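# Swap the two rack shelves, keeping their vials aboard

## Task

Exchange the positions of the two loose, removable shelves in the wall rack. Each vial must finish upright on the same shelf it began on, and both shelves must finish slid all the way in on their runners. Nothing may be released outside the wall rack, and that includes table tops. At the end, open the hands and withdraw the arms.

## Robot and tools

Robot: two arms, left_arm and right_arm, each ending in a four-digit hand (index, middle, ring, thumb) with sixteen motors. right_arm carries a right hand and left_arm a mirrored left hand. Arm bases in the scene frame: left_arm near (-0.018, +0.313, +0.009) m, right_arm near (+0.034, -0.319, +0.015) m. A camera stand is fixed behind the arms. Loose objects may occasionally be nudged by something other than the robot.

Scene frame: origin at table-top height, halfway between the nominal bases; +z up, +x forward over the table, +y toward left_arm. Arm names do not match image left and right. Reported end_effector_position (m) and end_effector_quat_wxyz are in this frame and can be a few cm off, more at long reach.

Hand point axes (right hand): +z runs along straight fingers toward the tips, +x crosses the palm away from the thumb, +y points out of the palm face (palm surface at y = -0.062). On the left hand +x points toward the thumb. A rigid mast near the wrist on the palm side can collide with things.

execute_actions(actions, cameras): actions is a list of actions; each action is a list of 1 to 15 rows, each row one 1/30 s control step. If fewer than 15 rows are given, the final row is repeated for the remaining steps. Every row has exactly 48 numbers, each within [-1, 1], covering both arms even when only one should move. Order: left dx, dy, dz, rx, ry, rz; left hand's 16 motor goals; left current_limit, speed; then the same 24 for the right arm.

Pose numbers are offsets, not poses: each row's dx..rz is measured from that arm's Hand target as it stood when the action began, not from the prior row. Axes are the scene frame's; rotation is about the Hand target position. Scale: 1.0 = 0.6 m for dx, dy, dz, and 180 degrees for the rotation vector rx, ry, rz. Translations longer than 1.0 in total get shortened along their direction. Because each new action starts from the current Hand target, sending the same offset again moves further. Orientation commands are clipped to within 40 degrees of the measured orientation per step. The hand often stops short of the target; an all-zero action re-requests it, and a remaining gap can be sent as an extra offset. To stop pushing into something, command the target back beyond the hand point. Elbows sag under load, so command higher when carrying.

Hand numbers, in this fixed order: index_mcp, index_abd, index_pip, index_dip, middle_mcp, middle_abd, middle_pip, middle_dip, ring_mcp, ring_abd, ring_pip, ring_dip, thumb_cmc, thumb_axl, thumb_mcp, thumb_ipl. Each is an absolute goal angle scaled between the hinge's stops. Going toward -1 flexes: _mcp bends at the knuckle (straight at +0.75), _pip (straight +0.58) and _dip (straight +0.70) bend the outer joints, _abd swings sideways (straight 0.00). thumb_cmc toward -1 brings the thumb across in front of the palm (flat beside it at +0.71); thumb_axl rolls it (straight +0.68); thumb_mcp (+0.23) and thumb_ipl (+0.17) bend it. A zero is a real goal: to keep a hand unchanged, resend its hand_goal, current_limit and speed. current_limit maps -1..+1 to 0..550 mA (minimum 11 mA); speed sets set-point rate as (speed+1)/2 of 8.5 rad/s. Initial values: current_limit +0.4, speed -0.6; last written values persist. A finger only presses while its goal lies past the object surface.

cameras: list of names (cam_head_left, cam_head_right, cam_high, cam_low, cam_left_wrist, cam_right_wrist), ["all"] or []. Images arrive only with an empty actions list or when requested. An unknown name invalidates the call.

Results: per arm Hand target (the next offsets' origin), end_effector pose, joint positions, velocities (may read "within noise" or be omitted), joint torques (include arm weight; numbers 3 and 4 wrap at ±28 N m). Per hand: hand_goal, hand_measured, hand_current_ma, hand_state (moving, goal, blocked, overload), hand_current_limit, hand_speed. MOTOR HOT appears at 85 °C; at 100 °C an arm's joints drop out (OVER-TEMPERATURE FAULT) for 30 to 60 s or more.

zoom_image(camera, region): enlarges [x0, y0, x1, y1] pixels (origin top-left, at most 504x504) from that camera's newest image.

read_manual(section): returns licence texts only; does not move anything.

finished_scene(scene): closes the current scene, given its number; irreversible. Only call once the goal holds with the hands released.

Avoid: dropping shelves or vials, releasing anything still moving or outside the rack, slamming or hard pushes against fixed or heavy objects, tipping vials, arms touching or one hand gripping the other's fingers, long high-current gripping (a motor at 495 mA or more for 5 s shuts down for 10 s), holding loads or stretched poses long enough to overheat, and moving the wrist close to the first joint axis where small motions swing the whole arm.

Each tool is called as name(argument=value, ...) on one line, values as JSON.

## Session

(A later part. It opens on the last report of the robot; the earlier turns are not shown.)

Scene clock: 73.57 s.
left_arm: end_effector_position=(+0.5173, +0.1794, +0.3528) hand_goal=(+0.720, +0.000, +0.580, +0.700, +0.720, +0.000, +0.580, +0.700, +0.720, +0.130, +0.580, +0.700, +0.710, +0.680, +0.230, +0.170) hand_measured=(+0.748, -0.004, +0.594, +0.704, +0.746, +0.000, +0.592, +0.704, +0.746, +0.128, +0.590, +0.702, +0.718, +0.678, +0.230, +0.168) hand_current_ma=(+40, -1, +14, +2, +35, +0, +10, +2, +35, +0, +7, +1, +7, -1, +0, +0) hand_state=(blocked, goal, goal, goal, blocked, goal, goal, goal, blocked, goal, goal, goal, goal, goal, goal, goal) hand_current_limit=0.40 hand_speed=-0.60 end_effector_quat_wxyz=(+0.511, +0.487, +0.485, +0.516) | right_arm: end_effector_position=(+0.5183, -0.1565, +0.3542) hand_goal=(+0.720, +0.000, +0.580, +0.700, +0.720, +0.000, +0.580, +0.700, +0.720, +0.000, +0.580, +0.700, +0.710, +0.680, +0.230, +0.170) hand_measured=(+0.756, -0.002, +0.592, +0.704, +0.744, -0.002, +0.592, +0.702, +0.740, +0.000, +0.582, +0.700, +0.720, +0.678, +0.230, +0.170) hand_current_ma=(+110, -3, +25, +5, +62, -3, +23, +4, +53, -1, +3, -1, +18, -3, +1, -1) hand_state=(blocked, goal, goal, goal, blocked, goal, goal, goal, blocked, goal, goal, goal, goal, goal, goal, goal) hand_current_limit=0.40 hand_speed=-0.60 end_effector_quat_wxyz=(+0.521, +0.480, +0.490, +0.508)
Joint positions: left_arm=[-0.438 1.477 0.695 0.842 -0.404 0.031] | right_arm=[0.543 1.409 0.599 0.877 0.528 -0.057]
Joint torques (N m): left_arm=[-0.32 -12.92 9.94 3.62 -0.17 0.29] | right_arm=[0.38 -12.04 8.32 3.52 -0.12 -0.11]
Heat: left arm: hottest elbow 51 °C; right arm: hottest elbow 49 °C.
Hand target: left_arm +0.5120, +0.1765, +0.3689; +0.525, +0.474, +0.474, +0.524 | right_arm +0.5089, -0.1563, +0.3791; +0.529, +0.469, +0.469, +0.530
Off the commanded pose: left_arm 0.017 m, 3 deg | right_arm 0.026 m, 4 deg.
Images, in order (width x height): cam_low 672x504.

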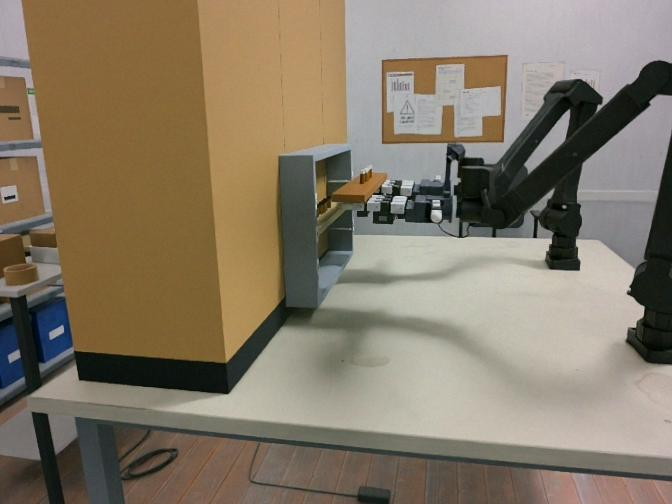

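execute_actions(actions=[[[0,0,-0.013,0,0,0,0.72,0,0.58,0.7,0.72,0,0.58,0.7,0.72,0.13,0.58,0.7,0.71,0.68,0.23,0.17,0.4,-0.6,0,0,-0.013,0,0,0,0.72,0,0.58,0.7,0.72,0,0.58,0.7,0.72,0,0.58,0.7,0.71,0.68,0.23,0.17,0.4,-0.6]],[[0,0,-0.014,0,0,0,0.72,0,0.58,0.7,0.72,0,0.58,0.7,0.72,0.13,0.58,0.7,0.71,0.68,0.23,0.17,0.4,-0.6,0,0,-0.014,0,0,0,0.72,0,0.58,0.7,0.72,0,0.58,0.7,0.72,0,0.58,0.7,0.71,0.68,0.23,0.17,0.4,-0.6]],[[0,0,-0.014,0,0,0,0.72,0,0.58,0.7,0.72,0,0.58,0.7,0.72,0.13,0.58,0.7,0.71,0.68,0.23,0.17,0.4,-0.6,0,0,-0.014,0,0,0,0.72,0,0.58,0.7,0.72,0,0.58,0.7,0.72,0,0.58,0.7,0.71,0.68,0.23,0.17,0.4,-0.6]],[[0,0,-0.014,0,0,0,0.72,0,0.58,0.7,0.72,0,0.58,0.7,0.72,0.13,0.58,0.7,0.71,0.68,0.23,0.17,0.4,-0.6,0,0,-0.014,0,0,0,0.72,0,0.58,0.7,0.72,0,0.58,0.7,0.72,0,0.58,0.7,0.71,0.68,0.23,0.17,0.4,-0.6]],[[0,0,-0.014,0,0,0,0.72,0,0.58,0.7,0.72,0,0.58,0.7,0.72,0.13,0.58,0.7,0.71,0.68,0.23,0.17,0.4,-0.6,0,0,-0.014,0,0,0,0.72,0,0.58,0.7,0.72,0,0.58,0.7,0.72,0,0.58,0.7,0.71,0.68,0.23,0.17,0.4,-0.6]],[[0,0,-0.014,0,0,0,0.72,0,0.58,0.7,0.72,0,0.58,0.7,0.72,0.13,0.58,0.7,0.71,0.68,0.23,0.17,0.4,-0.6,0,0,-0.014,0,0,0,0.72,0,0.58,0.7,0.72,0,0.58,0.7,0.72,0,0.58,0.7,0.71,0.68,0.23,0.17,0.4,-0.6]]])

Scene clock: 78.27 s.
left_arm: end_effector_position=(+0.5140, +0.1796, +0.3127) hand_goal=(+0.720, +0.000, +0.580, +0.700, +0.720, +0.000, +0.580, +0.700, +0.720, +0.130, +0.580, +0.700, +0.710, +0.680, +0.230, +0.170) hand_measured=(+0.748, -0.002, +0.594, +0.704, +0.746, +0.000, +0.592, +0.704, +0.744, +0.128, +0.588, +0.702, +0.718, +0.678, +0.230, +0.168) hand_current_ma=(+42, -1, +14, +2, +35, +0, +10, +2, +32, +0, +6, +1, +7, -1, +0, +0) hand_state=(blocked, goal, goal, goal, blocked, goal, goal, goal, blocked, goal, goal, goal, goal, goal, goal, goal) hand_current_limit=0.40 hand_speed=-0.60 end_effector_quat_wxyz=(+0.516, +0.482, +0.481, +0.519) | right_arm: end_effector_position=(+0.5127, -0.1582, +0.3170) hand_goal=(+0.720, +0.000, +0.580, +0.700, +0.720, +0.000, +0.580, +0.700, +0.720, +0.000, +0.580, +0.700, +0.710, +0.680, +0.230, +0.170) hand_measured=(+0.756, -0.002, +0.592, +0.704, +0.746, -0.002, +0.592, +0.704, +0.742, +0.000, +0.588, +0.702, +0.720, +0.678, +0.230, +0.170) hand_current_ma=(+105, -3, +23, +5, +71, -3, +27, +4, +56, -1, +16, +3, +18, -3, +1, -1) hand_state=(blocked, goal, goal, goal, blocked, goal, goal, goal, blocked, goal, goal, goal, goal, goal, goal, goal) hand_current_limit=0.40 hand_speed=-0.60 end_effector_quat_wxyz=(+0.524, +0.476, +0.484, +0.514)
Joint positions: left_arm=[-0.439 1.59 0.654 1.014 -0.404 0.034] | right_arm=[0.545 1.525 0.553 1.063 0.528 -0.062]
Joint torques (N m): left_arm=[-0.21 -12.34 8.68 3.54 -0.14 0.26] | right_arm=[0.62 -10.23 7.31 3.58 -0.14 -0.08]
Heat: left arm: hottest elbow 52 °C; right arm: hottest elbow 49 °C.
Hand target: left_arm +0.5120, +0.1765, +0.3190; +0.525, +0.474, +0.474, +0.524 | right_arm +0.5089, -0.1563, +0.3292; +0.529, +0.469, +0.469, +0.530
Off the commanded pose: left_arm 0.007 m, 2 deg | right_arm 0.013 m, 3 deg.

execute_actions(actions=[[[0,0,-0.012,0,0.002,0,0.72,0,0.58,0.7,0.72,0,0.58,0.7,0.72,0.13,0.58,0.7,0.71,0.68,0.23,0.17,0.4,-0.6,0,0,-0.015,0,0.002,0,0.72,0,0.58,0.7,0.72,0,0.58,0.7,0.72,0,0.58,0.7,0.71,0.68,0.23,0.17,0.4,-0.6]],[[0,0,-0.012,0,0.002,0,0.72,0,0.58,0.7,0.72,0,0.58,0.7,0.72,0.13,0.58,0.7,0.71,0.68,0.23,0.17,0.4,-0.6,0,0,-0.015,0,0.002,0,0.72,0,0.58,0.7,0.72,0,0.58,0.7,0.72,0,0.58,0.7,0.71,0.68,0.23,0.17,0.4,-0.6]],[[0,0,-0.013,0,0.002,0,0.72,0,0.58,0.7,0.72,0,0.58,0.7,0.72,0.13,0.58,0.7,0.71,0.68,0.23,0.17,0.4,-0.6,0,0,-0.015,0,0.002,0,0.72,0,0.58,0.7,0.72,0,0.58,0.7,0.72,0,0.58,0.7,0.71,0.68,0.23,0.17,0.4,-0.6]],[[0,0,-0.014,0,0.001,0,0.72,0,0.58,0.7,0.72,0,0.58,0.7,0.72,0.13,0.58,0.7,0.71,0.68,0.23,0.17,0.4,-0.6,0,0,-0.015,0,0.001,0,0.72,0,0.58,0.7,0.72,0,0.58,0.7,0.72,0,0.58,0.7,0.71,0.68,0.23,0.17,0.4,-0.6]],[[0,0,-0.014,0,0.001,0,0.72,0,0.58,0.7,0.72,0,0.58,0.7,0.72,0.13,0.58,0.7,0.71,0.68,0.23,0.17,0.4,-0.6,0,0,-0.014,0,0.001,0,0.72,0,0.58,0.7,0.72,0,0.58,0.7,0.72,0,0.58,0.7,0.71,0.68,0.23,0.17,0.4,-0.6]]])

Scene clock: 82.30 s.
left_arm: end_effector_position=(+0.5149, +0.1792, +0.2751) hand_goal=(+0.720, +0.000, +0.580, +0.700, +0.720, +0.000, +0.580, +0.700, +0.720, +0.130, +0.580, +0.700, +0.710, +0.680, +0.230, +0.170) hand_measured=(+0.750, -0.002, +0.596, +0.704, +0.746, +0.000, +0.592, +0.704, +0.744, +0.128, +0.588, +0.702, +0.718, +0.678, +0.230, +0.168) hand_current_ma=(+44, -1, +15, +2, +35, +0, +10, +2, +32, +0, +6, +1, +7, -1, +0, +0) hand_state=(blocked, goal, goal, goal, blocked, goal, goal, goal, blocked, goal, goal, goal, goal, goal, goal, goal) hand_current_limit=0.40 hand_speed=-0.60 end_effector_quat_wxyz=(+0.508, +0.490, +0.485, +0.516) | right_arm: end_effector_position=(+0.5133, -0.1573, +0.2760) hand_goal=(+0.720, +0.000, +0.580, +0.700, +0.720, +0.000, +0.580, +0.700, +0.720, +0.000, +0.580, +0.700, +0.710, +0.680, +0.230, +0.170) hand_measured=(+0.756, -0.002, +0.592, +0.704, +0.746, -0.002, +0.592, +0.704, +0.740, +0.000, +0.588, +0.702, +0.720, +0.678, +0.230, +0.170) hand_current_ma=(+112, -3, +27, +5, +71, -3, +27, +5, +55, -1, +14, +3, +18, -3, +1, -1) hand_state=(blocked, goal, goal, goal, blocked, goal, goal, goal, blocked, goal, goal, goal, goal, goal, goal, goal) hand_current_limit=0.40 hand_speed=-0.60 end_effector_quat_wxyz=(+0.521, +0.480, +0.490, +0.508)
Joint positions: left_arm=[-0.44 1.683 0.634 1.101 -0.408 0.034] | right_arm=[0.548 1.648 0.533 1.185 0.533 -0.058]
Joint torques (N m): left_arm=[-0.44 -12.69 7.49 3.63 -0.15 0.16] | right_arm=[0.26 -10.93 5.78 3.56 -0.11 0.03]
Heat: left arm: hottest elbow 51 °C; right arm: hottest elbow 49 °C.
Hand target: left_arm +0.5120, +0.1766, +0.2801; +0.519, +0.480, +0.481, +0.519 | right_arm +0.5089, -0.1563, +0.2848; +0.523, +0.476, +0.476, +0.524
Off the commanded pose: left_arm 0.006 m, 2 deg | right_arm 0.010 m, 2 deg.

execute_actions(actions=[[[0,0,-0.013,0,0.0,0,0.72,0,0.58,0.7,0.72,0,0.58,0.7,0.72,0.13,0.58,0.7,0.71,0.68,0.23,0.17,0.4,-0.6,0,0,-0.0145,0,0.0,0,0.72,0,0.58,0.7,0.72,0,0.58,0.7,0.72,0,0.58,0.7,0.71,0.68,0.23,0.17,0.4,-0.6]],[[0,0,-0.013,0,0.0,0,0.72,0,0.58,0.7,0.72,0,0.58,0.7,0.72,0.13,0.58,0.7,0.71,0.68,0.23,0.17,0.4,-0.6,0,0,-0.0145,0,0.0,0,0.72,0,0.58,0.7,0.72,0,0.58,0.7,0.72,0,0.58,0.7,0.71,0.68,0.23,0.17,0.4,-0.6]],[[0,0,-0.013,0,0.001,0,0.72,0,0.58,0.7,0.72,0,0.58,0.7,0.72,0.13,0.58,0.7,0.71,0.68,0.23,0.17,0.4,-0.6,0,0,-0.014,0,0.001,0,0.72,0,0.58,0.7,0.72,0,0.58,0.7,0.72,0,0.58,0.7,0.71,0.68,0.23,0.17,0.4,-0.6]],[[0.002,0,-0.013,0,0.001,0,0.72,0,0.58,0.7,0.72,0,0.58,0.7,0.72,0.13,0.58,0.7,0.71,0.68,0.23,0.17,0.4,-0.6,0.002,0,-0.014,0,0.001,0,0.72,0,0.58,0.7,0.72,0,0.58,0.7,0.72,0,0.58,0.7,0.71,0.68,0.23,0.17,0.4,-0.6]]], cameras=["cam_low", "cam_high"])

Scene clock: 85.57 s.
left_arm: end_effector_position=(+0.5150, +0.1790, +0.2423) hand_goal=(+0.720, +0.000, +0.580, +0.700, +0.720, +0.000, +0.580, +0.700, +0.720, +0.130, +0.580, +0.700, +0.710, +0.680, +0.230, +0.170) hand_measured=(+0.750, -0.002, +0.596, +0.704, +0.746, +0.000, +0.592, +0.704, +0.744, +0.128, +0.588, +0.702, +0.718, +0.678, +0.230, +0.168) hand_current_ma=(+45, -1, +15, +2, +35, +0, +10, +2, +32, +0, +6, +1, +7, -1, +0, +0) hand_state=(blocked, goal, goal, goal, blocked, goal, goal, goal, blocked, goal, goal, goal, goal, goal, goal, goal) hand_current_limit=0.40 hand_speed=-0.60 end_effector_quat_wxyz=(+0.504, +0.494, +0.487, +0.515) | right_arm: end_effector_position=(+0.5138, -0.1572, +0.2409) hand_goal=(+0.720, +0.000, +0.580, +0.700, +0.720, +0.000, +0.580, +0.700, +0.720, +0.000, +0.580, +0.700, +0.710, +0.680, +0.230, +0.170) hand_measured=(+0.758, -0.002, +0.594, +0.704, +0.746, -0.002, +0.594, +0.704, +0.740, +0.000, +0.588, +0.702, +0.720, +0.678, +0.230, +0.170) hand_current_ma=(+114, -3, +28, +7, +72, -3, +28, +5, +54, -1, +14, +3, +18, -3, +1, -1) hand_state=(blocked, goal, goal, goal, blocked, goal, goal, goal, blocked, goal, goal, goal, goal, goal, goal, goal) hand_current_limit=0.40 hand_speed=-0.60 end_effector_quat_wxyz=(+0.519, +0.482, +0.492, +0.506)
Joint positions: left_arm=[-0.441 1.778 0.625 1.195 -0.408 0.034] | right_arm=[0.549 1.769 0.527 1.302 0.533 -0.054]
Joint torques (N m): left_arm=[-0.26 -13.16 6.89 3.63 -0.12 0.14] | right_arm=[0.09 -11.52 5.01 3.52 -0.14 0.03]
Heat: left arm: hottest elbow 51 °C; right arm: hottest elbow 48 °C.
Hand target: left_arm +0.5131, +0.1767, +0.2489; +0.517, +0.482, +0.483, +0.517 | right_arm +0.5101, -0.1563, +0.2505; +0.521, +0.477, +0.477, +0.522
Off the commanded pose: left_arm 0.007 m, 2 deg | right_arm 0.010 m, 3 deg.
Images, in order (width x height): cam_high 672x504, cam_low 672x504.

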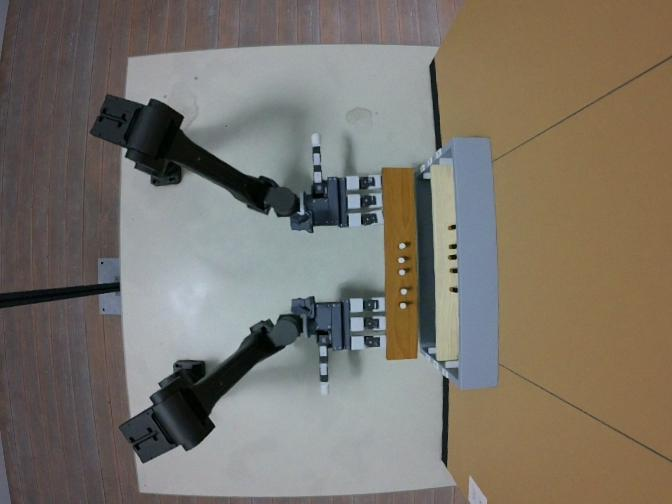

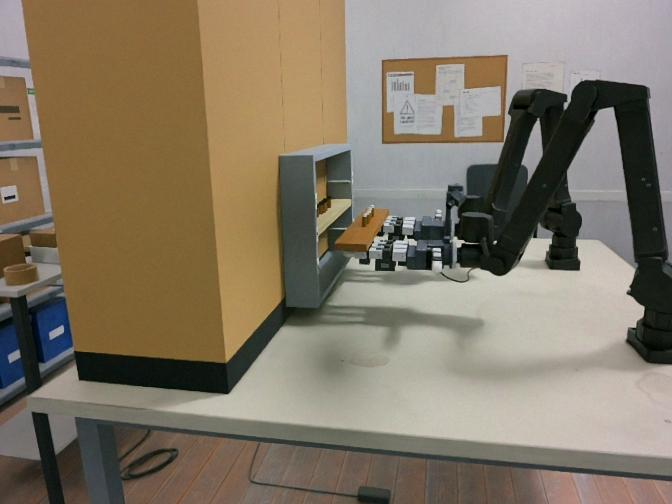

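execute_actions(actions=[[[0.006,0,-0.009,0,0.0,0,0.72,0,0.58,0.7,0.72,0,0.58,0.7,0.72,0.13,0.58,0.7,0.71,0.68,0.23,0.17,0.4,-0.6,0.007,0,-0.009,0,0.0,0,0.72,0,0.58,0.7,0.72,0,0.58,0.7,0.72,0,0.58,0.7,0.71,0.68,0.23,0.17,0.4,-0.6]],[[0.006,0,-0.005,0,0.0,0,0.72,0,0.58,0.7,0.72,0,0.58,0.7,0.72,0.13,0.58,0.7,0.71,0.68,0.23,0.17,0.4,-0.6,0.007,0,-0.005,0,0.0,0,0.72,0,0.58,0.7,0.72,0,0.58,0.7,0.72,0,0.58,0.7,0.71,0.68,0.23,0.17,0.4,-0.6]],[[0.006,0,-0.003,0,0.0,0,0.72,0,0.58,0.7,0.72,0,0.58,0.7,0.72,0.13,0.58,0.7,0.71,0.68,0.23,0.17,0.4,-0.6,0.007,0,-0.003,0,0.0,0,0.72,0,0.58,0.7,0.72,0,0.58,0.7,0.72,0,0.58,0.7,0.71,0.68,0.23,0.17,0.4,-0.6]]])

Scene clock: 88.10 s.
left_arm: end_effector_position=(+0.5171, +0.1775, +0.2244) hand_goal=(+0.720, +0.000, +0.580, +0.700, +0.720, +0.000, +0.580, +0.700, +0.720, +0.130, +0.580, +0.700, +0.710, +0.680, +0.230, +0.170) hand_measured=(+0.750, -0.002, +0.596, +0.704, +0.746, +0.000, +0.592, +0.704, +0.744, +0.128, +0.588, +0.702, +0.718, +0.678, +0.230, +0.168) hand_current_ma=(+46, -1, +16, +2, +35, +0, +10, +2, +31, +0, +6, +1, +7, -1, +0, +0) hand_state=(blocked, goal, goal, goal, blocked, goal, goal, goal, blocked, goal, goal, goal, goal, goal, goal, goal) hand_current_limit=0.40 hand_speed=-0.60 end_effector_quat_wxyz=(+0.498, +0.502, +0.489, +0.511) | right_arm: end_effector_position=(+0.5163, -0.1558, +0.2229) hand_goal=(+0.720, +0.000, +0.580, +0.700, +0.720, +0.000, +0.580, +0.700, +0.720, +0.000, +0.580, +0.700, +0.710, +0.680, +0.230, +0.170) hand_measured=(+0.760, -0.002, +0.594, +0.704, +0.746, -0.002, +0.594, +0.704, +0.740, +0.000, +0.588, +0.702, +0.720, +0.678, +0.230, +0.170) hand_current_ma=(+122, -2, +30, +7, +72, -2, +28, +5, +53, -1, +13, +3, +18, -3, +1, -1) hand_state=(blocked, goal, goal, goal, blocked, goal, goal, goal, blocked, goal, goal, goal, goal, goal, goal, goal) hand_current_limit=0.40 hand_speed=-0.60 end_effector_quat_wxyz=(+0.514, +0.482, +0.503, +0.501)
Joint positions: left_arm=[-0.441 1.821 0.625 1.215 -0.404 0.033] | right_arm=[0.545 1.817 0.527 1.324 0.52 -0.051]
Joint torques (N m): left_arm=[0.5 -13.1 8.72 3.63 0.09 0.14] | right_arm=[-0.91 -11.52 7.1 3.52 -0.26 0.02]
Heat: left arm: hottest elbow 51 °C; right arm: hottest elbow 48 °C.
Hand target: left_arm +0.5239, +0.1767, +0.2388; +0.517, +0.482, +0.483, +0.517 | right_arm +0.5227, -0.1563, +0.2405; +0.521, +0.477, +0.477, +0.522
Off the commanded pose: left_arm 0.016 m, 3 deg | right_arm 0.019 m, 4 deg.

execute_actions(actions=[[[0.006,0,0.002,0,-0.002,0,0.72,0,0.58,0.7,0.72,0,0.58,0.7,0.72,0.13,0.58,0.7,0.71,0.68,0.23,0.17,0.4,-0.6,0.007,0,0.002,0,0.0,0,0.72,0,0.58,0.7,0.72,0,0.58,0.7,0.72,0,0.58,0.7,0.71,0.68,0.23,0.17,0.4,-0.6]],[[0.006,0,0.003,0,-0.002,0,0.72,0,0.58,0.7,0.72,0,0.58,0.7,0.72,0.13,0.58,0.7,0.71,0.68,0.23,0.17,0.4,-0.6,0.007,0,0.003,0,-0.001,0,0.72,0,0.58,0.7,0.72,0,0.58,0.7,0.72,0,0.58,0.7,0.71,0.68,0.23,0.17,0.4,-0.6]]])

Scene clock: 90.03 s.
left_arm: end_effector_position=(+0.5211, +0.1760, +0.2249) hand_goal=(+0.720, +0.000, +0.580, +0.700, +0.720, +0.000, +0.580, +0.700, +0.720, +0.130, +0.580, +0.700, +0.710, +0.680, +0.230, +0.170) hand_measured=(+0.752, -0.002, +0.596, +0.704, +0.746, +0.000, +0.592, +0.704, +0.744, +0.128, +0.588, +0.702, +0.718, +0.678, +0.230, +0.168) hand_current_ma=(+48, +0, +17, +2, +35, +0, +10, +2, +31, +0, +6, +1, +7, -1, +0, +0) hand_state=(blocked, goal, goal, goal, blocked, goal, goal, goal, blocked, goal, goal, goal, goal, goal, goal, goal) hand_current_limit=0.40 hand_speed=-0.60 end_effector_quat_wxyz=(+0.502, +0.501, +0.487, +0.510) | right_arm: end_effector_position=(+0.5200, -0.1584, +0.2251) hand_goal=(+0.720, +0.000, +0.580, +0.700, +0.720, +0.000, +0.580, +0.700, +0.720, +0.000, +0.580, +0.700, +0.710, +0.680, +0.230, +0.170) hand_measured=(+0.760, -0.002, +0.594, +0.704, +0.746, -0.002, +0.594, +0.704, +0.740, +0.000, +0.588, +0.702, +0.720, +0.678, +0.230, +0.170) hand_current_ma=(+122, -1, +30, +7, +72, -1, +28, +5, +53, -1, +13, +3, +18, -3, +1, -1) hand_state=(blocked, goal, goal, goal, blocked, goal, goal, goal, blocked, goal, goal, goal, goal, goal, goal, goal) hand_current_limit=0.40 hand_speed=-0.60 end_effector_quat_wxyz=(+0.515, +0.481, +0.500, +0.503)
Joint positions: left_arm=[-0.438 1.829 0.638 1.217 -0.395 0.033] | right_arm=[0.534 1.817 0.534 1.324 0.509 -0.051]
Joint torques (N m): left_arm=[0.79 -13.16 9.52 3.63 0.08 0.18] | right_arm=[-0.67 -11.63 8.29 2.91 -0.25 0]
Heat: left arm: hottest elbow 51 °C; right arm: hottest elbow 48 °C.
Hand target: left_arm +0.5312, +0.1766, +0.2416; +0.520, +0.479, +0.479, +0.520 | right_arm +0.5311, -0.1562, +0.2435; +0.522, +0.476, +0.476, +0.523
Off the commanded pose: left_arm 0.020 m, 4 deg | right_arm 0.022 m, 4 deg.

execute_actions(actions=[[[0.006,0,-0.002,0,0,0,0.72,0,0.58,0.7,0.72,0,0.58,0.7,0.72,0.13,0.58,0.7,0.71,0.68,0.23,0.17,0.4,-0.6,0.007,0,-0.005,0,0.0,0,0.72,0,0.58,0.7,0.72,0,0.58,0.7,0.72,0,0.58,0.7,0.71,0.68,0.23,0.17,0.4,-0.6]],[[0.006,0,-0.002,0,0,0,0.72,0,0.58,0.7,0.72,0,0.58,0.7,0.72,0.13,0.58,0.7,0.71,0.68,0.23,0.17,0.4,-0.6,0.007,0,-0.003,0,0,0,0.72,0,0.58,0.7,0.72,0,0.58,0.7,0.72,0,0.58,0.7,0.71,0.68,0.23,0.17,0.4,-0.6]]], cameras=["cam_low", "cam_high", "cam_left_wrist", "cam_right_wrist"])

zoom_image(camera="cam_high", region=[380, 120, 480, 200])

zoom_image(camera="cam_high", region=[380, 320, 480, 400])

zoom_image(camera="cam_low", region=[280, 190, 420, 320])

Scene clock: 92.40 s.
left_arm: end_effector_position=(+0.5279, +0.1766, +0.2220) hand_goal=(+0.720, +0.000, +0.580, +0.700, +0.720, +0.000, +0.580, +0.700, +0.720, +0.130, +0.580, +0.700, +0.710, +0.680, +0.230, +0.170) hand_measured=(+0.752, -0.002, +0.596, +0.704, +0.746, +0.000, +0.592, +0.704, +0.744, +0.128, +0.588, +0.702, +0.718, +0.678, +0.230, +0.168) hand_current_ma=(+48, +0, +17, +2, +35, +0, +10, +2, +31, +0, +6, +1, +7, -1, +0, +0) hand_state=(blocked, goal, goal, goal, blocked, goal, goal, goal, blocked, goal, goal, goal, goal, goal, goal, goal) hand_current_limit=0.40 hand_speed=-0.60 end_effector_quat_wxyz=(+0.501, +0.501, +0.487, +0.510) | right_arm: end_effector_position=(+0.5286, -0.1578, +0.2199) hand_goal=(+0.720, +0.000, +0.580, +0.700, +0.720, +0.000, +0.580, +0.700, +0.720, +0.000, +0.580, +0.700, +0.710, +0.680, +0.230, +0.170) hand_measured=(+0.760, +0.000, +0.594, +0.704, +0.746, -0.002, +0.594, +0.704, +0.740, +0.000, +0.588, +0.702, +0.720, +0.678, +0.230, +0.170) hand_current_ma=(+122, -1, +30, +7, +72, -1, +28, +5, +53, -1, +13, +3, +18, -3, +1, -1) hand_state=(blocked, goal, goal, goal, blocked, goal, goal, goal, blocked, goal, goal, goal, goal, goal, goal, goal) hand_current_limit=0.40 hand_speed=-0.60 end_effector_quat_wxyz=(+0.514, +0.481, +0.502, +0.502)
Joint positions: left_arm=[-0.431 1.847 0.656 1.217 -0.39 0.033] | right_arm=[0.523 1.842 0.556 1.324 0.498 -0.051]
Joint torques (N m): left_arm=[0.67 -13.74 9.61 3.52 0.11 0.17] | right_arm=[-0.62 -11.81 8.18 3.06 -0.24 0.02]
Heat: left arm: hottest elbow 51 °C; right arm: hottest elbow 48 °C.
Hand target: left_arm +0.5384, +0.1765, +0.2394; +0.520, +0.479, +0.479, +0.520 | right_arm +0.5395, -0.1563, +0.2385; +0.522, +0.476, +0.476, +0.523
Off the commanded pose: left_arm 0.020 m, 4 deg | right_arm 0.022 m, 4 deg.
camera_calibration:
cam_left_wrist: T_world_to_cam=[[-0.00366081, -0.727179, -0.686438, 0.251381], [-0.730283, 0.470881, -0.494933, 0.365833], [0.683135, 0.499482, -0.53277, -0.211317], [0, 0, 0, 1]] pos_world=[0.41244, 0.116084, 0.241037]
cam_right_wrist: T_world_to_cam=[[-0.0416526, -0.749751, 0.660408, -0.211791], [-0.72577, -0.431569, -0.53573, 0.383723], [0.686676, -0.501618, -0.526171, -0.204998], [0, 0, 0, 1]] pos_world=[0.41044, -0.0960186, 0.237576]
Images, in order (width x height): cam_high 672x504, cam_low 672x504, cam_left_wrist 672x504, cam_right_wrist 672x504.

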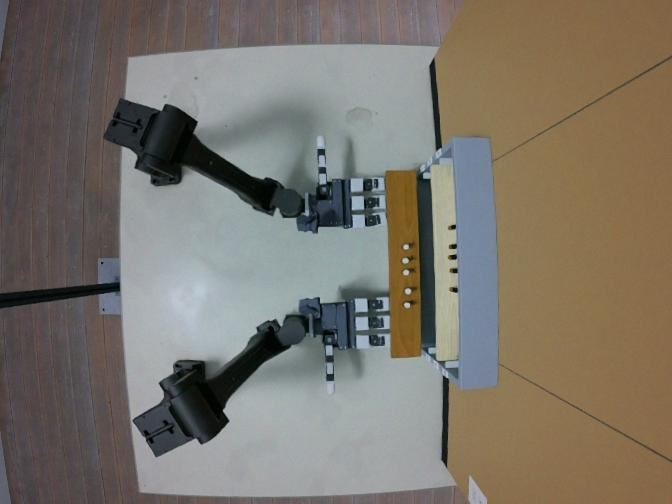

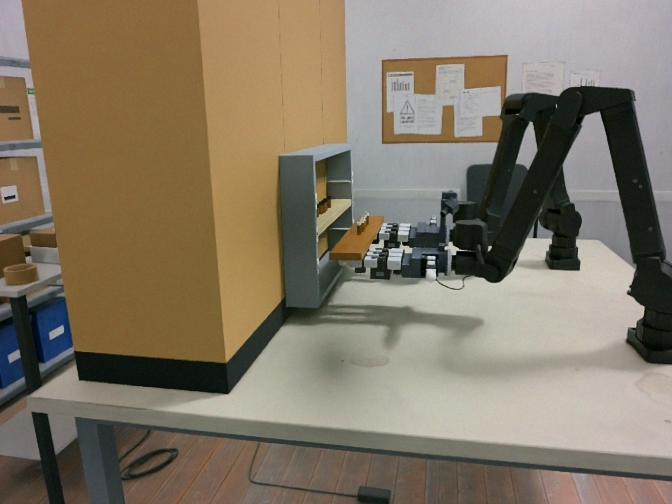

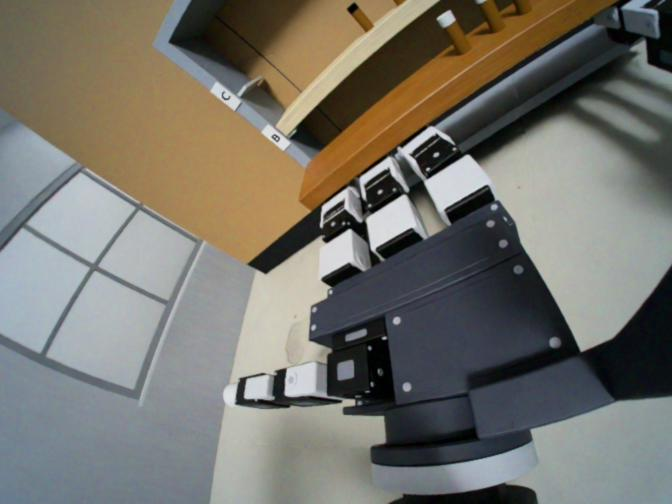

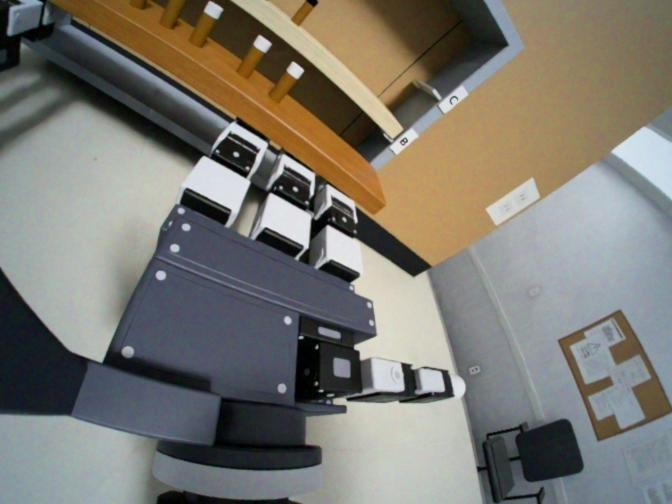

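Scaled by 5.040.

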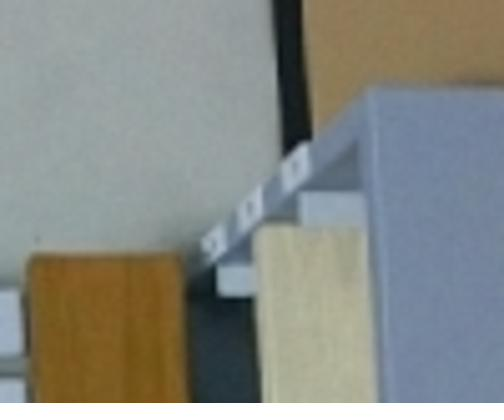

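Scaled by 5.040.

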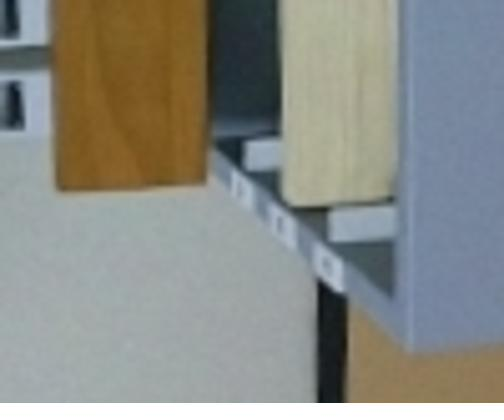

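Scaled by 3.600.

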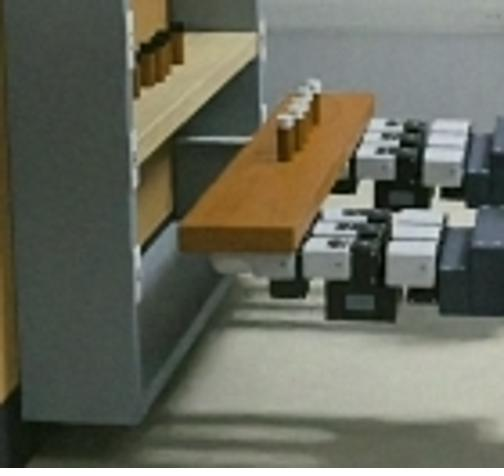

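execute_actions(actions=[[[0.006,0,-0.001,0,0,0,0.72,0,0.58,0.7,0.72,0,0.58,0.7,0.72,0.13,0.58,0.7,0.71,0.68,0.23,0.17,0.4,-0.6,0.0075,0,-0.001,0,0.0,0,0.72,0,0.58,0.7,0.72,0,0.58,0.7,0.72,0,0.58,0.7,0.71,0.68,0.23,0.17,0.4,-0.6]],[[0.006,0,-0.001,0,0,0,0.72,0,0.58,0.7,0.72,0,0.58,0.7,0.72,0.13,0.58,0.7,0.71,0.68,0.23,0.17,0.4,-0.6,0.0075,0,-0.001,0,0,0,0.72,0,0.58,0.7,0.72,0,0.58,0.7,0.72,0,0.58,0.7,0.71,0.68,0.23,0.17,0.4,-0.6]]], cameras=["cam_low", "cam_high", "cam_left_wrist", "cam_right_wrist"])

zoom_image(camera="cam_high", region=[390, 120, 490, 200])

zoom_image(camera="cam_high", region=[390, 320, 490, 400])

zoom_image(camera="cam_left_wrist", region=[240, 120, 360, 220])

zoom_image(camera="cam_right_wrist", region=[320, 120, 440, 220])

Scene clock: 95.13 s.
left_arm: end_effector_position=(+0.5347, +0.1772, +0.2223) hand_goal=(+0.720, +0.000, +0.580, +0.700, +0.720, +0.000, +0.580, +0.700, +0.720, +0.130, +0.580, +0.700, +0.710, +0.680, +0.230, +0.170) hand_measured=(+0.752, -0.002, +0.596, +0.704, +0.746, +0.000, +0.592, +0.704, +0.744, +0.128, +0.588, +0.702, +0.718, +0.678, +0.230, +0.168) hand_current_ma=(+48, +0, +17, +2, +35, +0, +10, +2, +31, +0, +6, +1, +7, -1, +0, +0) hand_state=(blocked, goal, goal, goal, blocked, goal, goal, goal, blocked, goal, goal, goal, goal, goal, goal, goal) hand_current_limit=0.40 hand_speed=-0.60 end_effector_quat_wxyz=(+0.503, +0.499, +0.487, +0.512) | right_arm: end_effector_position=(+0.5366, -0.1579, +0.2206) hand_goal=(+0.720, +0.000, +0.580, +0.700, +0.720, +0.000, +0.580, +0.700, +0.720, +0.000, +0.580, +0.700, +0.710, +0.680, +0.230, +0.170) hand_measured=(+0.760, +0.000, +0.594, +0.704, +0.746, +0.000, +0.594, +0.704, +0.740, +0.000, +0.588, +0.702, +0.720, +0.678, +0.230, +0.170) hand_current_ma=(+122, +0, +30, +7, +72, -1, +28, +5, +53, -1, +13, +3, +18, -3, +1, -1) hand_state=(blocked, goal, goal, goal, blocked, goal, goal, goal, blocked, goal, goal, goal, goal, goal, goal, goal) hand_current_limit=0.40 hand_speed=-0.60 end_effector_quat_wxyz=(+0.515, +0.480, +0.499, +0.505)
Joint positions: left_arm=[-0.424 1.86 0.675 1.217 -0.384 0.033] | right_arm=[0.513 1.855 0.578 1.324 0.487 -0.05]
Joint torques (N m): left_arm=[0.67 -13.68 9.68 3.28 0.14 0.16] | right_arm=[-0.67 -12.28 8.4 2.67 -0.26 0.02]
Heat: left arm: hottest elbow 51 °C; right arm: hottest elbow 48 °C.
Hand target: left_arm +0.5456, +0.1766, +0.2380; +0.520, +0.479, +0.479, +0.520 | right_arm +0.5485, -0.1563, +0.2374; +0.522, +0.476, +0.476, +0.523
Off the commanded pose: left_arm 0.019 m, 3 deg | right_arm 0.021 m, 3 deg.
camera_calibration:
cam_left_wrist: T_world_to_cam=[[0.00153891, -0.728834, -0.684689, 0.249241], [-0.727636, 0.468855, -0.50072, 0.370928], [0.685962, 0.498975, -0.529604, -0.218132], [0, 0, 0, 1]] pos_world=[0.419147, 0.116586, 0.24086]
cam_right_wrist: T_world_to_cam=[[-0.0465381, -0.752552, 0.656886, -0.209019], [-0.721347, -0.429581, -0.543249, 0.389422], [0.691009, -0.499124, -0.522859, -0.212802], [0, 0, 0, 1]] pos_world=[0.418229, -0.0962238, 0.237589]
Images, in order (width x height): cam_high 672x504, cam_low 672x504, cam_left_wrist 672x504, cam_right_wrist 672x504.

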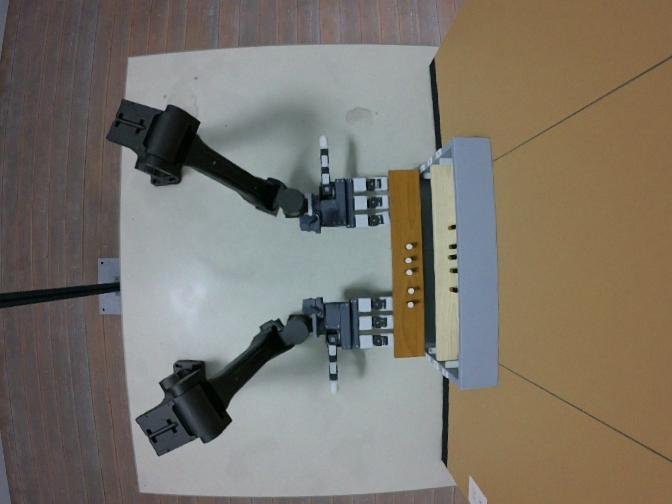

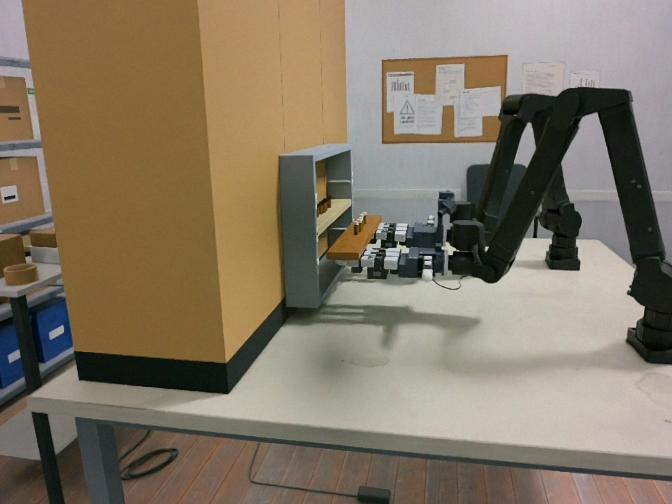

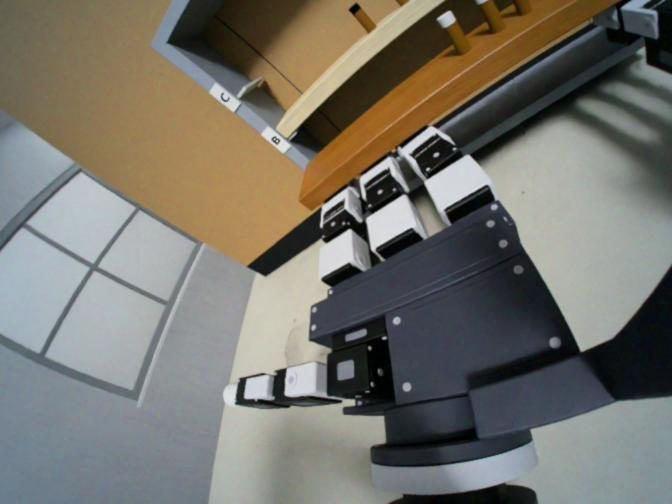

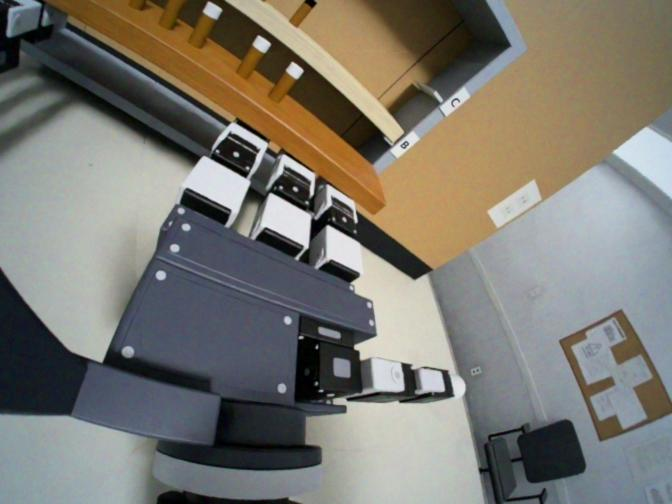

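Scaled by 5.040.

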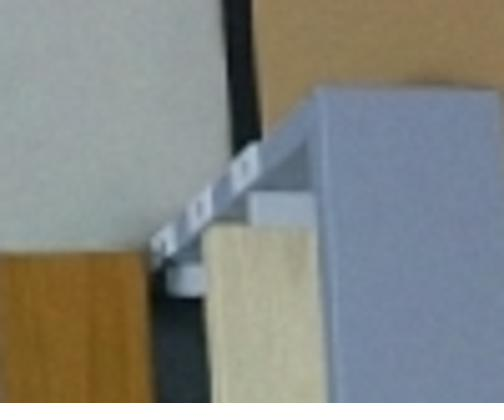

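Scaled by 5.040.

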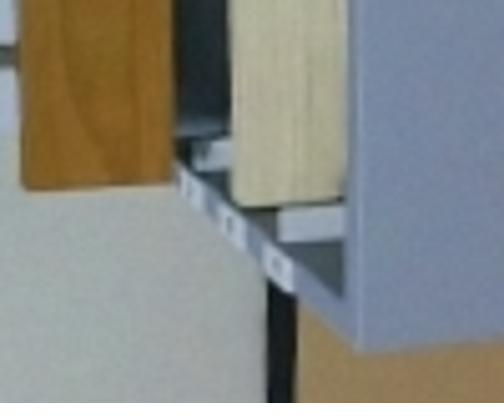

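Scaled by 4.200 from the camera's 672x504 image, which has a finer 960x720 frame.

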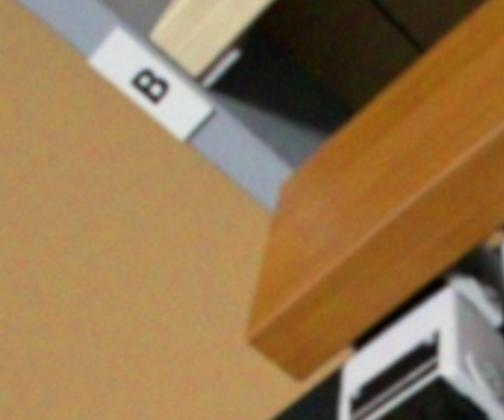

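Scaled by 4.200 from the camera's 672x504 image, which has a finer 960x720 frame.

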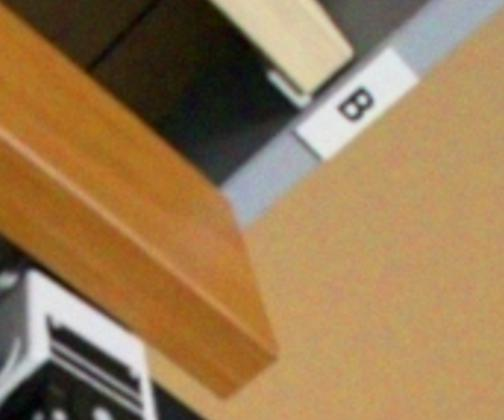

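execute_actions(actions=[[[0.006,0,-0.003,0,0,0,0.72,0,0.58,0.7,0.72,0,0.58,0.7,0.72,0.13,0.58,0.7,0.71,0.68,0.23,0.17,0.4,-0.6,0.0065,0,-0.003,0,0.0,0,0.72,0,0.58,0.7,0.72,0,0.58,0.7,0.72,0,0.58,0.7,0.71,0.68,0.23,0.17,0.4,-0.6]],[[0.006,0,-0.003,0,0,0,0.72,0,0.58,0.7,0.72,0,0.58,0.7,0.72,0.13,0.58,0.7,0.71,0.68,0.23,0.17,0.4,-0.6,0.0065,0,-0.003,0,0,0,0.72,0,0.58,0.7,0.72,0,0.58,0.7,0.72,0,0.58,0.7,0.71,0.68,0.23,0.17,0.4,-0.6]]])

Scene clock: 97.97 s.
left_arm: end_effector_position=(+0.5420, +0.1769, +0.2186) hand_goal=(+0.720, +0.000, +0.580, +0.700, +0.720, +0.000, +0.580, +0.700, +0.720, +0.130, +0.580, +0.700, +0.710, +0.680, +0.230, +0.170) hand_measured=(+0.752, -0.002, +0.596, +0.704, +0.746, +0.000, +0.592, +0.704, +0.744, +0.128, +0.588, +0.702, +0.718, +0.678, +0.230, +0.168) hand_current_ma=(+48, +0, +17, +2, +35, +0, +10, +2, +31, +0, +6, +1, +7, -1, +0, +0) hand_state=(blocked, goal, goal, goal, blocked, goal, goal, goal, blocked, goal, goal, goal, goal, goal, goal, goal) hand_current_limit=0.40 hand_speed=-0.60 end_effector_quat_wxyz=(+0.503, +0.499, +0.487, +0.512) | right_arm: end_effector_position=(+0.5442, -0.1576, +0.2166) hand_goal=(+0.720, +0.000, +0.580, +0.700, +0.720, +0.000, +0.580, +0.700, +0.720, +0.000, +0.580, +0.700, +0.710, +0.680, +0.230, +0.170) hand_measured=(+0.760, +0.000, +0.594, +0.704, +0.746, +0.000, +0.594, +0.704, +0.740, +0.000, +0.588, +0.702, +0.720, +0.678, +0.230, +0.170) hand_current_ma=(+122, +0, +30, +7, +72, -1, +28, +5, +53, -1, +13, +3, +18, -3, +1, -1) hand_state=(blocked, goal, goal, goal, blocked, goal, goal, goal, blocked, goal, goal, goal, goal, goal, goal, goal) hand_current_limit=0.40 hand_speed=-0.60 end_effector_quat_wxyz=(+0.515, +0.480, +0.499, +0.505)
Joint positions: left_arm=[-0.418 1.88 0.695 1.217 -0.378 0.033] | right_arm=[0.504 1.876 0.598 1.324 0.478 -0.05]
Joint torques (N m): left_arm=[0.73 -14.21 9.66 3.22 0.14 0.14] | right_arm=[-0.91 -12.69 8.34 2.65 -0.25 0.04]
Heat: left arm: hottest elbow 51 °C; right arm: hottest elbow 48 °C.
Hand target: left_arm +0.5528, +0.1765, +0.2345; +0.520, +0.479, +0.479, +0.520 | right_arm +0.5563, -0.1562, +0.2337; +0.522, +0.476, +0.477, +0.523
Off the commanded pose: left_arm 0.019 m, 3 deg | right_arm 0.021 m, 3 deg.

Height is right. Insert.

execute_actions(actions=[[[0.006,0,0,0,0,0,0.72,0,0.58,0.7,0.72,0,0.58,0.7,0.72,0.13,0.58,0.7,0.71,0.68,0.23,0.17,0.4,-0.6,0.006,0,0,0,0.0,0,0.72,0,0.58,0.7,0.72,0,0.58,0.7,0.72,0,0.58,0.7,0.71,0.68,0.23,0.17,0.4,-0.6]],[[0.006,0,0,0,0,0,0.72,0,0.58,0.7,0.72,0,0.58,0.7,0.72,0.13,0.58,0.7,0.71,0.68,0.23,0.17,0.4,-0.6,0.006,0,0,0,0,0,0.72,0,0.58,0.7,0.72,0,0.58,0.7,0.72,0,0.58,0.7,0.71,0.68,0.23,0.17,0.4,-0.6]],[[0.006,0,0,0,0,0,0.72,0,0.58,0.7,0.72,0,0.58,0.7,0.72,0.13,0.58,0.7,0.71,0.68,0.23,0.17,0.4,-0.6,0.006,0,0,0,0,0,0.72,0,0.58,0.7,0.72,0,0.58,0.7,0.72,0,0.58,0.7,0.71,0.68,0.23,0.17,0.4,-0.6]]], cameras=["cam_low", "cam_high", "cam_left_wrist", "cam_right_wrist"])

zoom_image(camera="cam_left_wrist", region=[240, 120, 360, 220])

zoom_image(camera="cam_right_wrist", region=[320, 120, 440, 220])

zoom_image(camera="cam_low", region=[280, 190, 420, 320])

Scene clock: 100.67 s.
left_arm: end_effector_position=(+0.5509, +0.1771, +0.2215) hand_goal=(+0.720, +0.000, +0.580, +0.700, +0.720, +0.000, +0.580, +0.700, +0.720, +0.130, +0.580, +0.700, +0.710, +0.680, +0.230, +0.170) hand_measured=(+0.750, -0.002, +0.594, +0.704, +0.746, +0.000, +0.592, +0.704, +0.744, +0.128, +0.590, +0.702, +0.718, +0.678, +0.230, +0.168) hand_current_ma=(+45, +0, +14, +2, +35, +0, +10, +2, +32, +0, +8, +1, +7, -1, +0, +0) hand_state=(blocked, goal, goal, goal, blocked, goal, goal, goal, blocked, goal, goal, goal, goal, goal, goal, goal) hand_current_limit=0.40 hand_speed=-0.60 end_effector_quat_wxyz=(+0.507, +0.494, +0.484, +0.514) | right_arm: end_effector_position=(+0.5544, -0.1577, +0.2185) hand_goal=(+0.720, +0.000, +0.580, +0.700, +0.720, +0.000, +0.580, +0.700, +0.720, +0.000, +0.580, +0.700, +0.710, +0.680, +0.230, +0.170) hand_measured=(+0.760, +0.000, +0.594, +0.704, +0.746, +0.000, +0.594, +0.704, +0.740, +0.000, +0.588, +0.702, +0.720, +0.678, +0.230, +0.170) hand_current_ma=(+122, +0, +30, +7, +72, -1, +28, +5, +53, -1, +13, +3, +18, -3, +1, -1) hand_state=(blocked, goal, goal, goal, blocked, goal, goal, goal, blocked, goal, goal, goal, goal, goal, goal, goal) hand_current_limit=0.40 hand_speed=-0.60 end_effector_quat_wxyz=(+0.516, +0.480, +0.496, +0.508)
Joint positions: left_arm=[-0.409 1.893 0.722 1.217 -0.369 0.033] | right_arm=[0.492 1.886 0.625 1.313 0.466 -0.048]
Joint torques (N m): left_arm=[0.79 -14.51 9.96 2.58 0.13 0.16] | right_arm=[-0.85 -12.69 8.51 2.41 -0.27 0.03]
Heat: left arm: hottest elbow 51 °C; right arm: hottest elbow 48 °C.
Hand target: left_arm +0.5636, +0.1765, +0.2345; +0.520, +0.479, +0.479, +0.520 | right_arm +0.5671, -0.1562, +0.2336; +0.522, +0.476, +0.477, +0.523
Off the commanded pose: left_arm 0.018 m, 2 deg | right_arm 0.020 m, 3 deg.
camera_calibration:
cam_left_wrist: T_world_to_cam=[[0.00985057, -0.73197, -0.681265, 0.243742], [-0.720756, 0.467046, -0.512229, 0.381352], [0.693119, 0.496072, -0.522971, -0.234593], [0, 0, 0, 1]] pos_world=[0.435062, 0.116678, 0.238707]
cam_right_wrist: T_world_to_cam=[[-0.0503319, -0.755321, 0.653419, -0.204286], [-0.718108, -0.427327, -0.549284, 0.401096], [0.69411, -0.496872, -0.520894, -0.227879], [0, 0, 0, 1]] pos_world=[0.435921, -0.0961296, 0.235099]
Images, in order (width x height): cam_high 672x504, cam_low 672x504, cam_left_wrist 672x504, cam_right_wrist 672x504.

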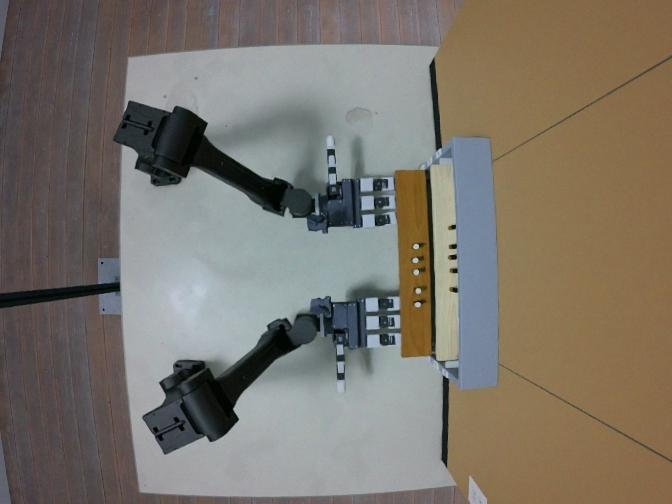

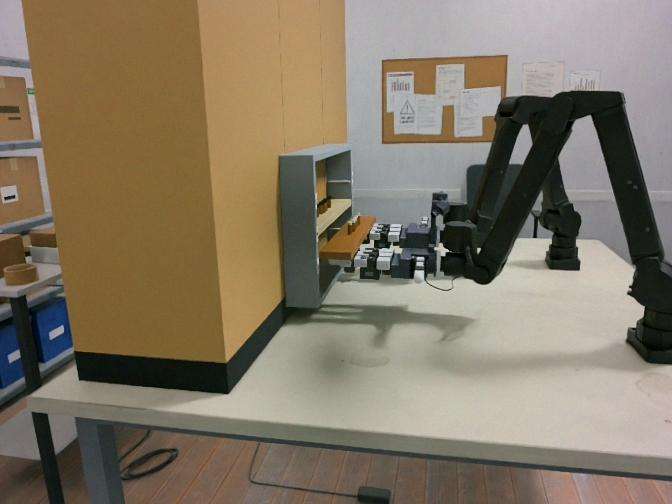

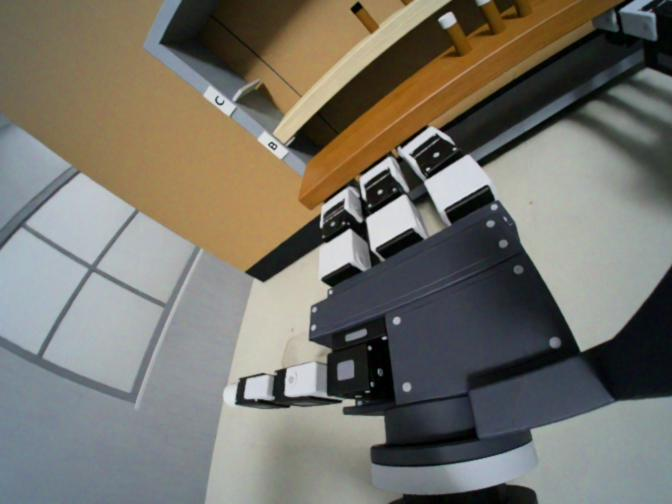

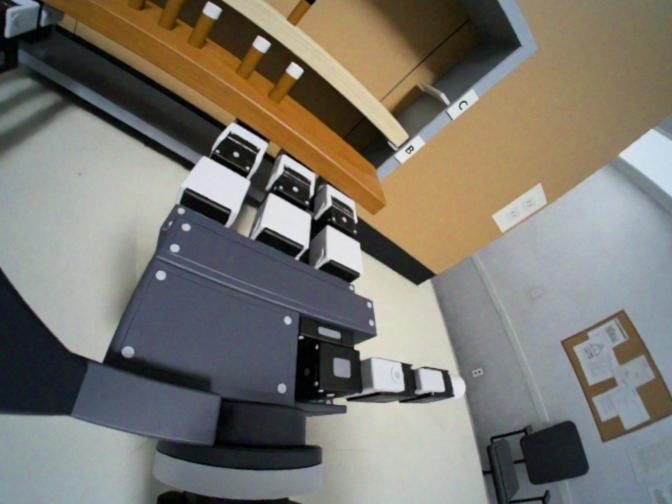

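Scaled by 4.200 from the camera's 672x504 image, which has a finer 960x720 frame.

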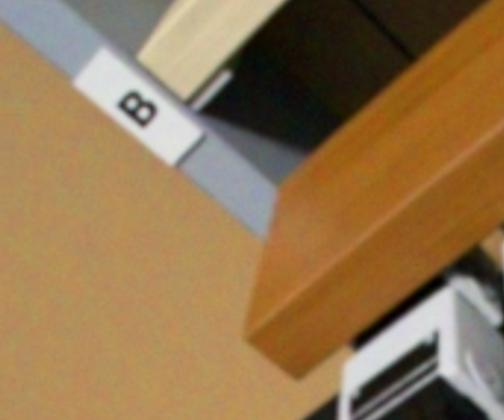

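Scaled by 4.200 from the camera's 672x504 image, which has a finer 960x720 frame.

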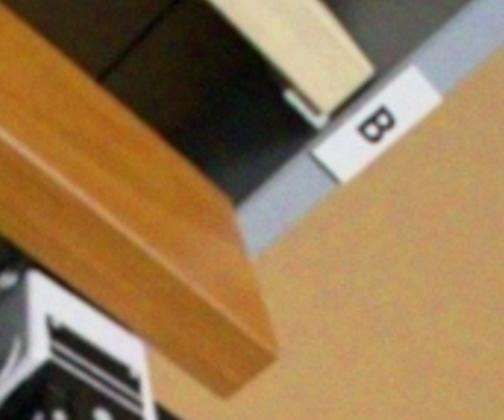

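Scaled by 3.600.

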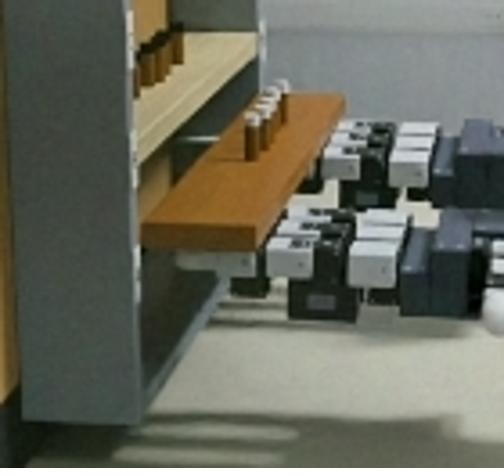

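zoom_image(camera="cam_high", region=[390, 120, 490, 200])

zoom_image(camera="cam_high", region=[390, 320, 490, 400])

Scaled by 5.040.

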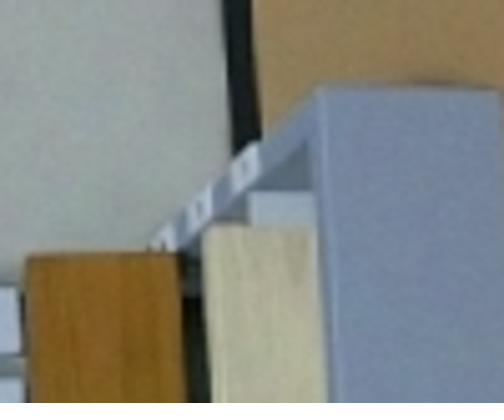

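Scaled by 5.040.

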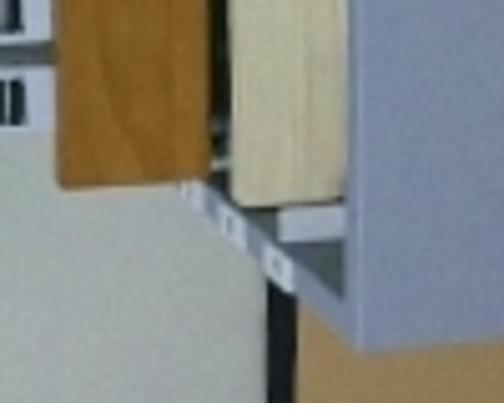

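execute_actions(actions=[[[0.006,0,-0.003,0,0,0,0.72,0,0.58,0.7,0.72,0,0.58,0.7,0.72,0.13,0.58,0.7,0.71,0.68,0.23,0.17,0.4,-0.6,0.006,0,-0.002,0,0.0,0,0.72,0,0.58,0.7,0.72,0,0.58,0.7,0.72,0,0.58,0.7,0.71,0.68,0.23,0.17,0.4,-0.6]],[[0.006,0,-0.001,0,0,0,0.72,0,0.58,0.7,0.72,0,0.58,0.7,0.72,0.13,0.58,0.7,0.71,0.68,0.23,0.17,0.4,-0.6,0.006,0,-0.001,0,0,0,0.72,0,0.58,0.7,0.72,0,0.58,0.7,0.72,0,0.58,0.7,0.71,0.68,0.23,0.17,0.4,-0.6]],[[0.006,0,0,0,0,0,0.72,0,0.58,0.7,0.72,0,0.58,0.7,0.72,0.13,0.58,0.7,0.71,0.68,0.23,0.17,0.4,-0.6,0.006,0,0,0,0,0,0.72,0,0.58,0.7,0.72,0,0.58,0.7,0.72,0,0.58,0.7,0.71,0.68,0.23,0.17,0.4,-0.6]]])

Scene clock: 103.77 s.
left_arm: end_effector_position=(+0.5611, +0.1770, +0.2197) hand_goal=(+0.720, +0.000, +0.580, +0.700, +0.720, +0.000, +0.580, +0.700, +0.720, +0.130, +0.580, +0.700, +0.710, +0.680, +0.230, +0.170) hand_measured=(+0.750, -0.002, +0.594, +0.704, +0.746, +0.000, +0.592, +0.704, +0.744, +0.128, +0.590, +0.702, +0.718, +0.678, +0.230, +0.168) hand_current_ma=(+44, +0, +14, +2, +35, +0, +10, +2, +33, +0, +8, +1, +7, -1, +0, +0) hand_state=(blocked, goal, goal, goal, blocked, goal, goal, goal, blocked, goal, goal, goal, goal, goal, goal, goal) hand_current_limit=0.40 hand_speed=-0.60 end_effector_quat_wxyz=(+0.508, +0.493, +0.484, +0.514) | right_arm: end_effector_position=(+0.5650, -0.1579, +0.2166) hand_goal=(+0.720, +0.000, +0.580, +0.700, +0.720, +0.000, +0.580, +0.700, +0.720, +0.000, +0.580, +0.700, +0.710, +0.680, +0.230, +0.170) hand_measured=(+0.760, +0.000, +0.594, +0.704, +0.746, +0.000, +0.594, +0.704, +0.740, +0.000, +0.588, +0.702, +0.720, +0.678, +0.230, +0.170) hand_current_ma=(+122, +0, +30, +7, +72, -1, +28, +5, +53, -1, +13, +3, +18, -3, +1, -1) hand_state=(blocked, goal, goal, goal, blocked, goal, goal, goal, blocked, goal, goal, goal, goal, goal, goal, goal) hand_current_limit=0.40 hand_speed=-0.60 end_effector_quat_wxyz=(+0.515, +0.481, +0.496, +0.508)
Joint positions: left_arm=[-0.401 1.914 0.751 1.211 -0.36 0.033] | right_arm=[0.48 1.902 0.653 1.302 0.455 -0.046]
Joint torques (N m): left_arm=[0.79 -14.8 10.1 2.37 0.14 0.15] | right_arm=[-0.85 -13.16 8.66 2.39 -0.27 0.03]
Heat: left arm: hottest elbow 51 °C; right arm: hottest elbow 48 °C.
Hand target: left_arm +0.5743, +0.1766, +0.2321; +0.520, +0.479, +0.479, +0.520 | right_arm +0.5779, -0.1562, +0.2321; +0.522, +0.476, +0.476, +0.523
Off the commanded pose: left_arm 0.018 m, 2 deg | right_arm 0.020 m, 3 deg.


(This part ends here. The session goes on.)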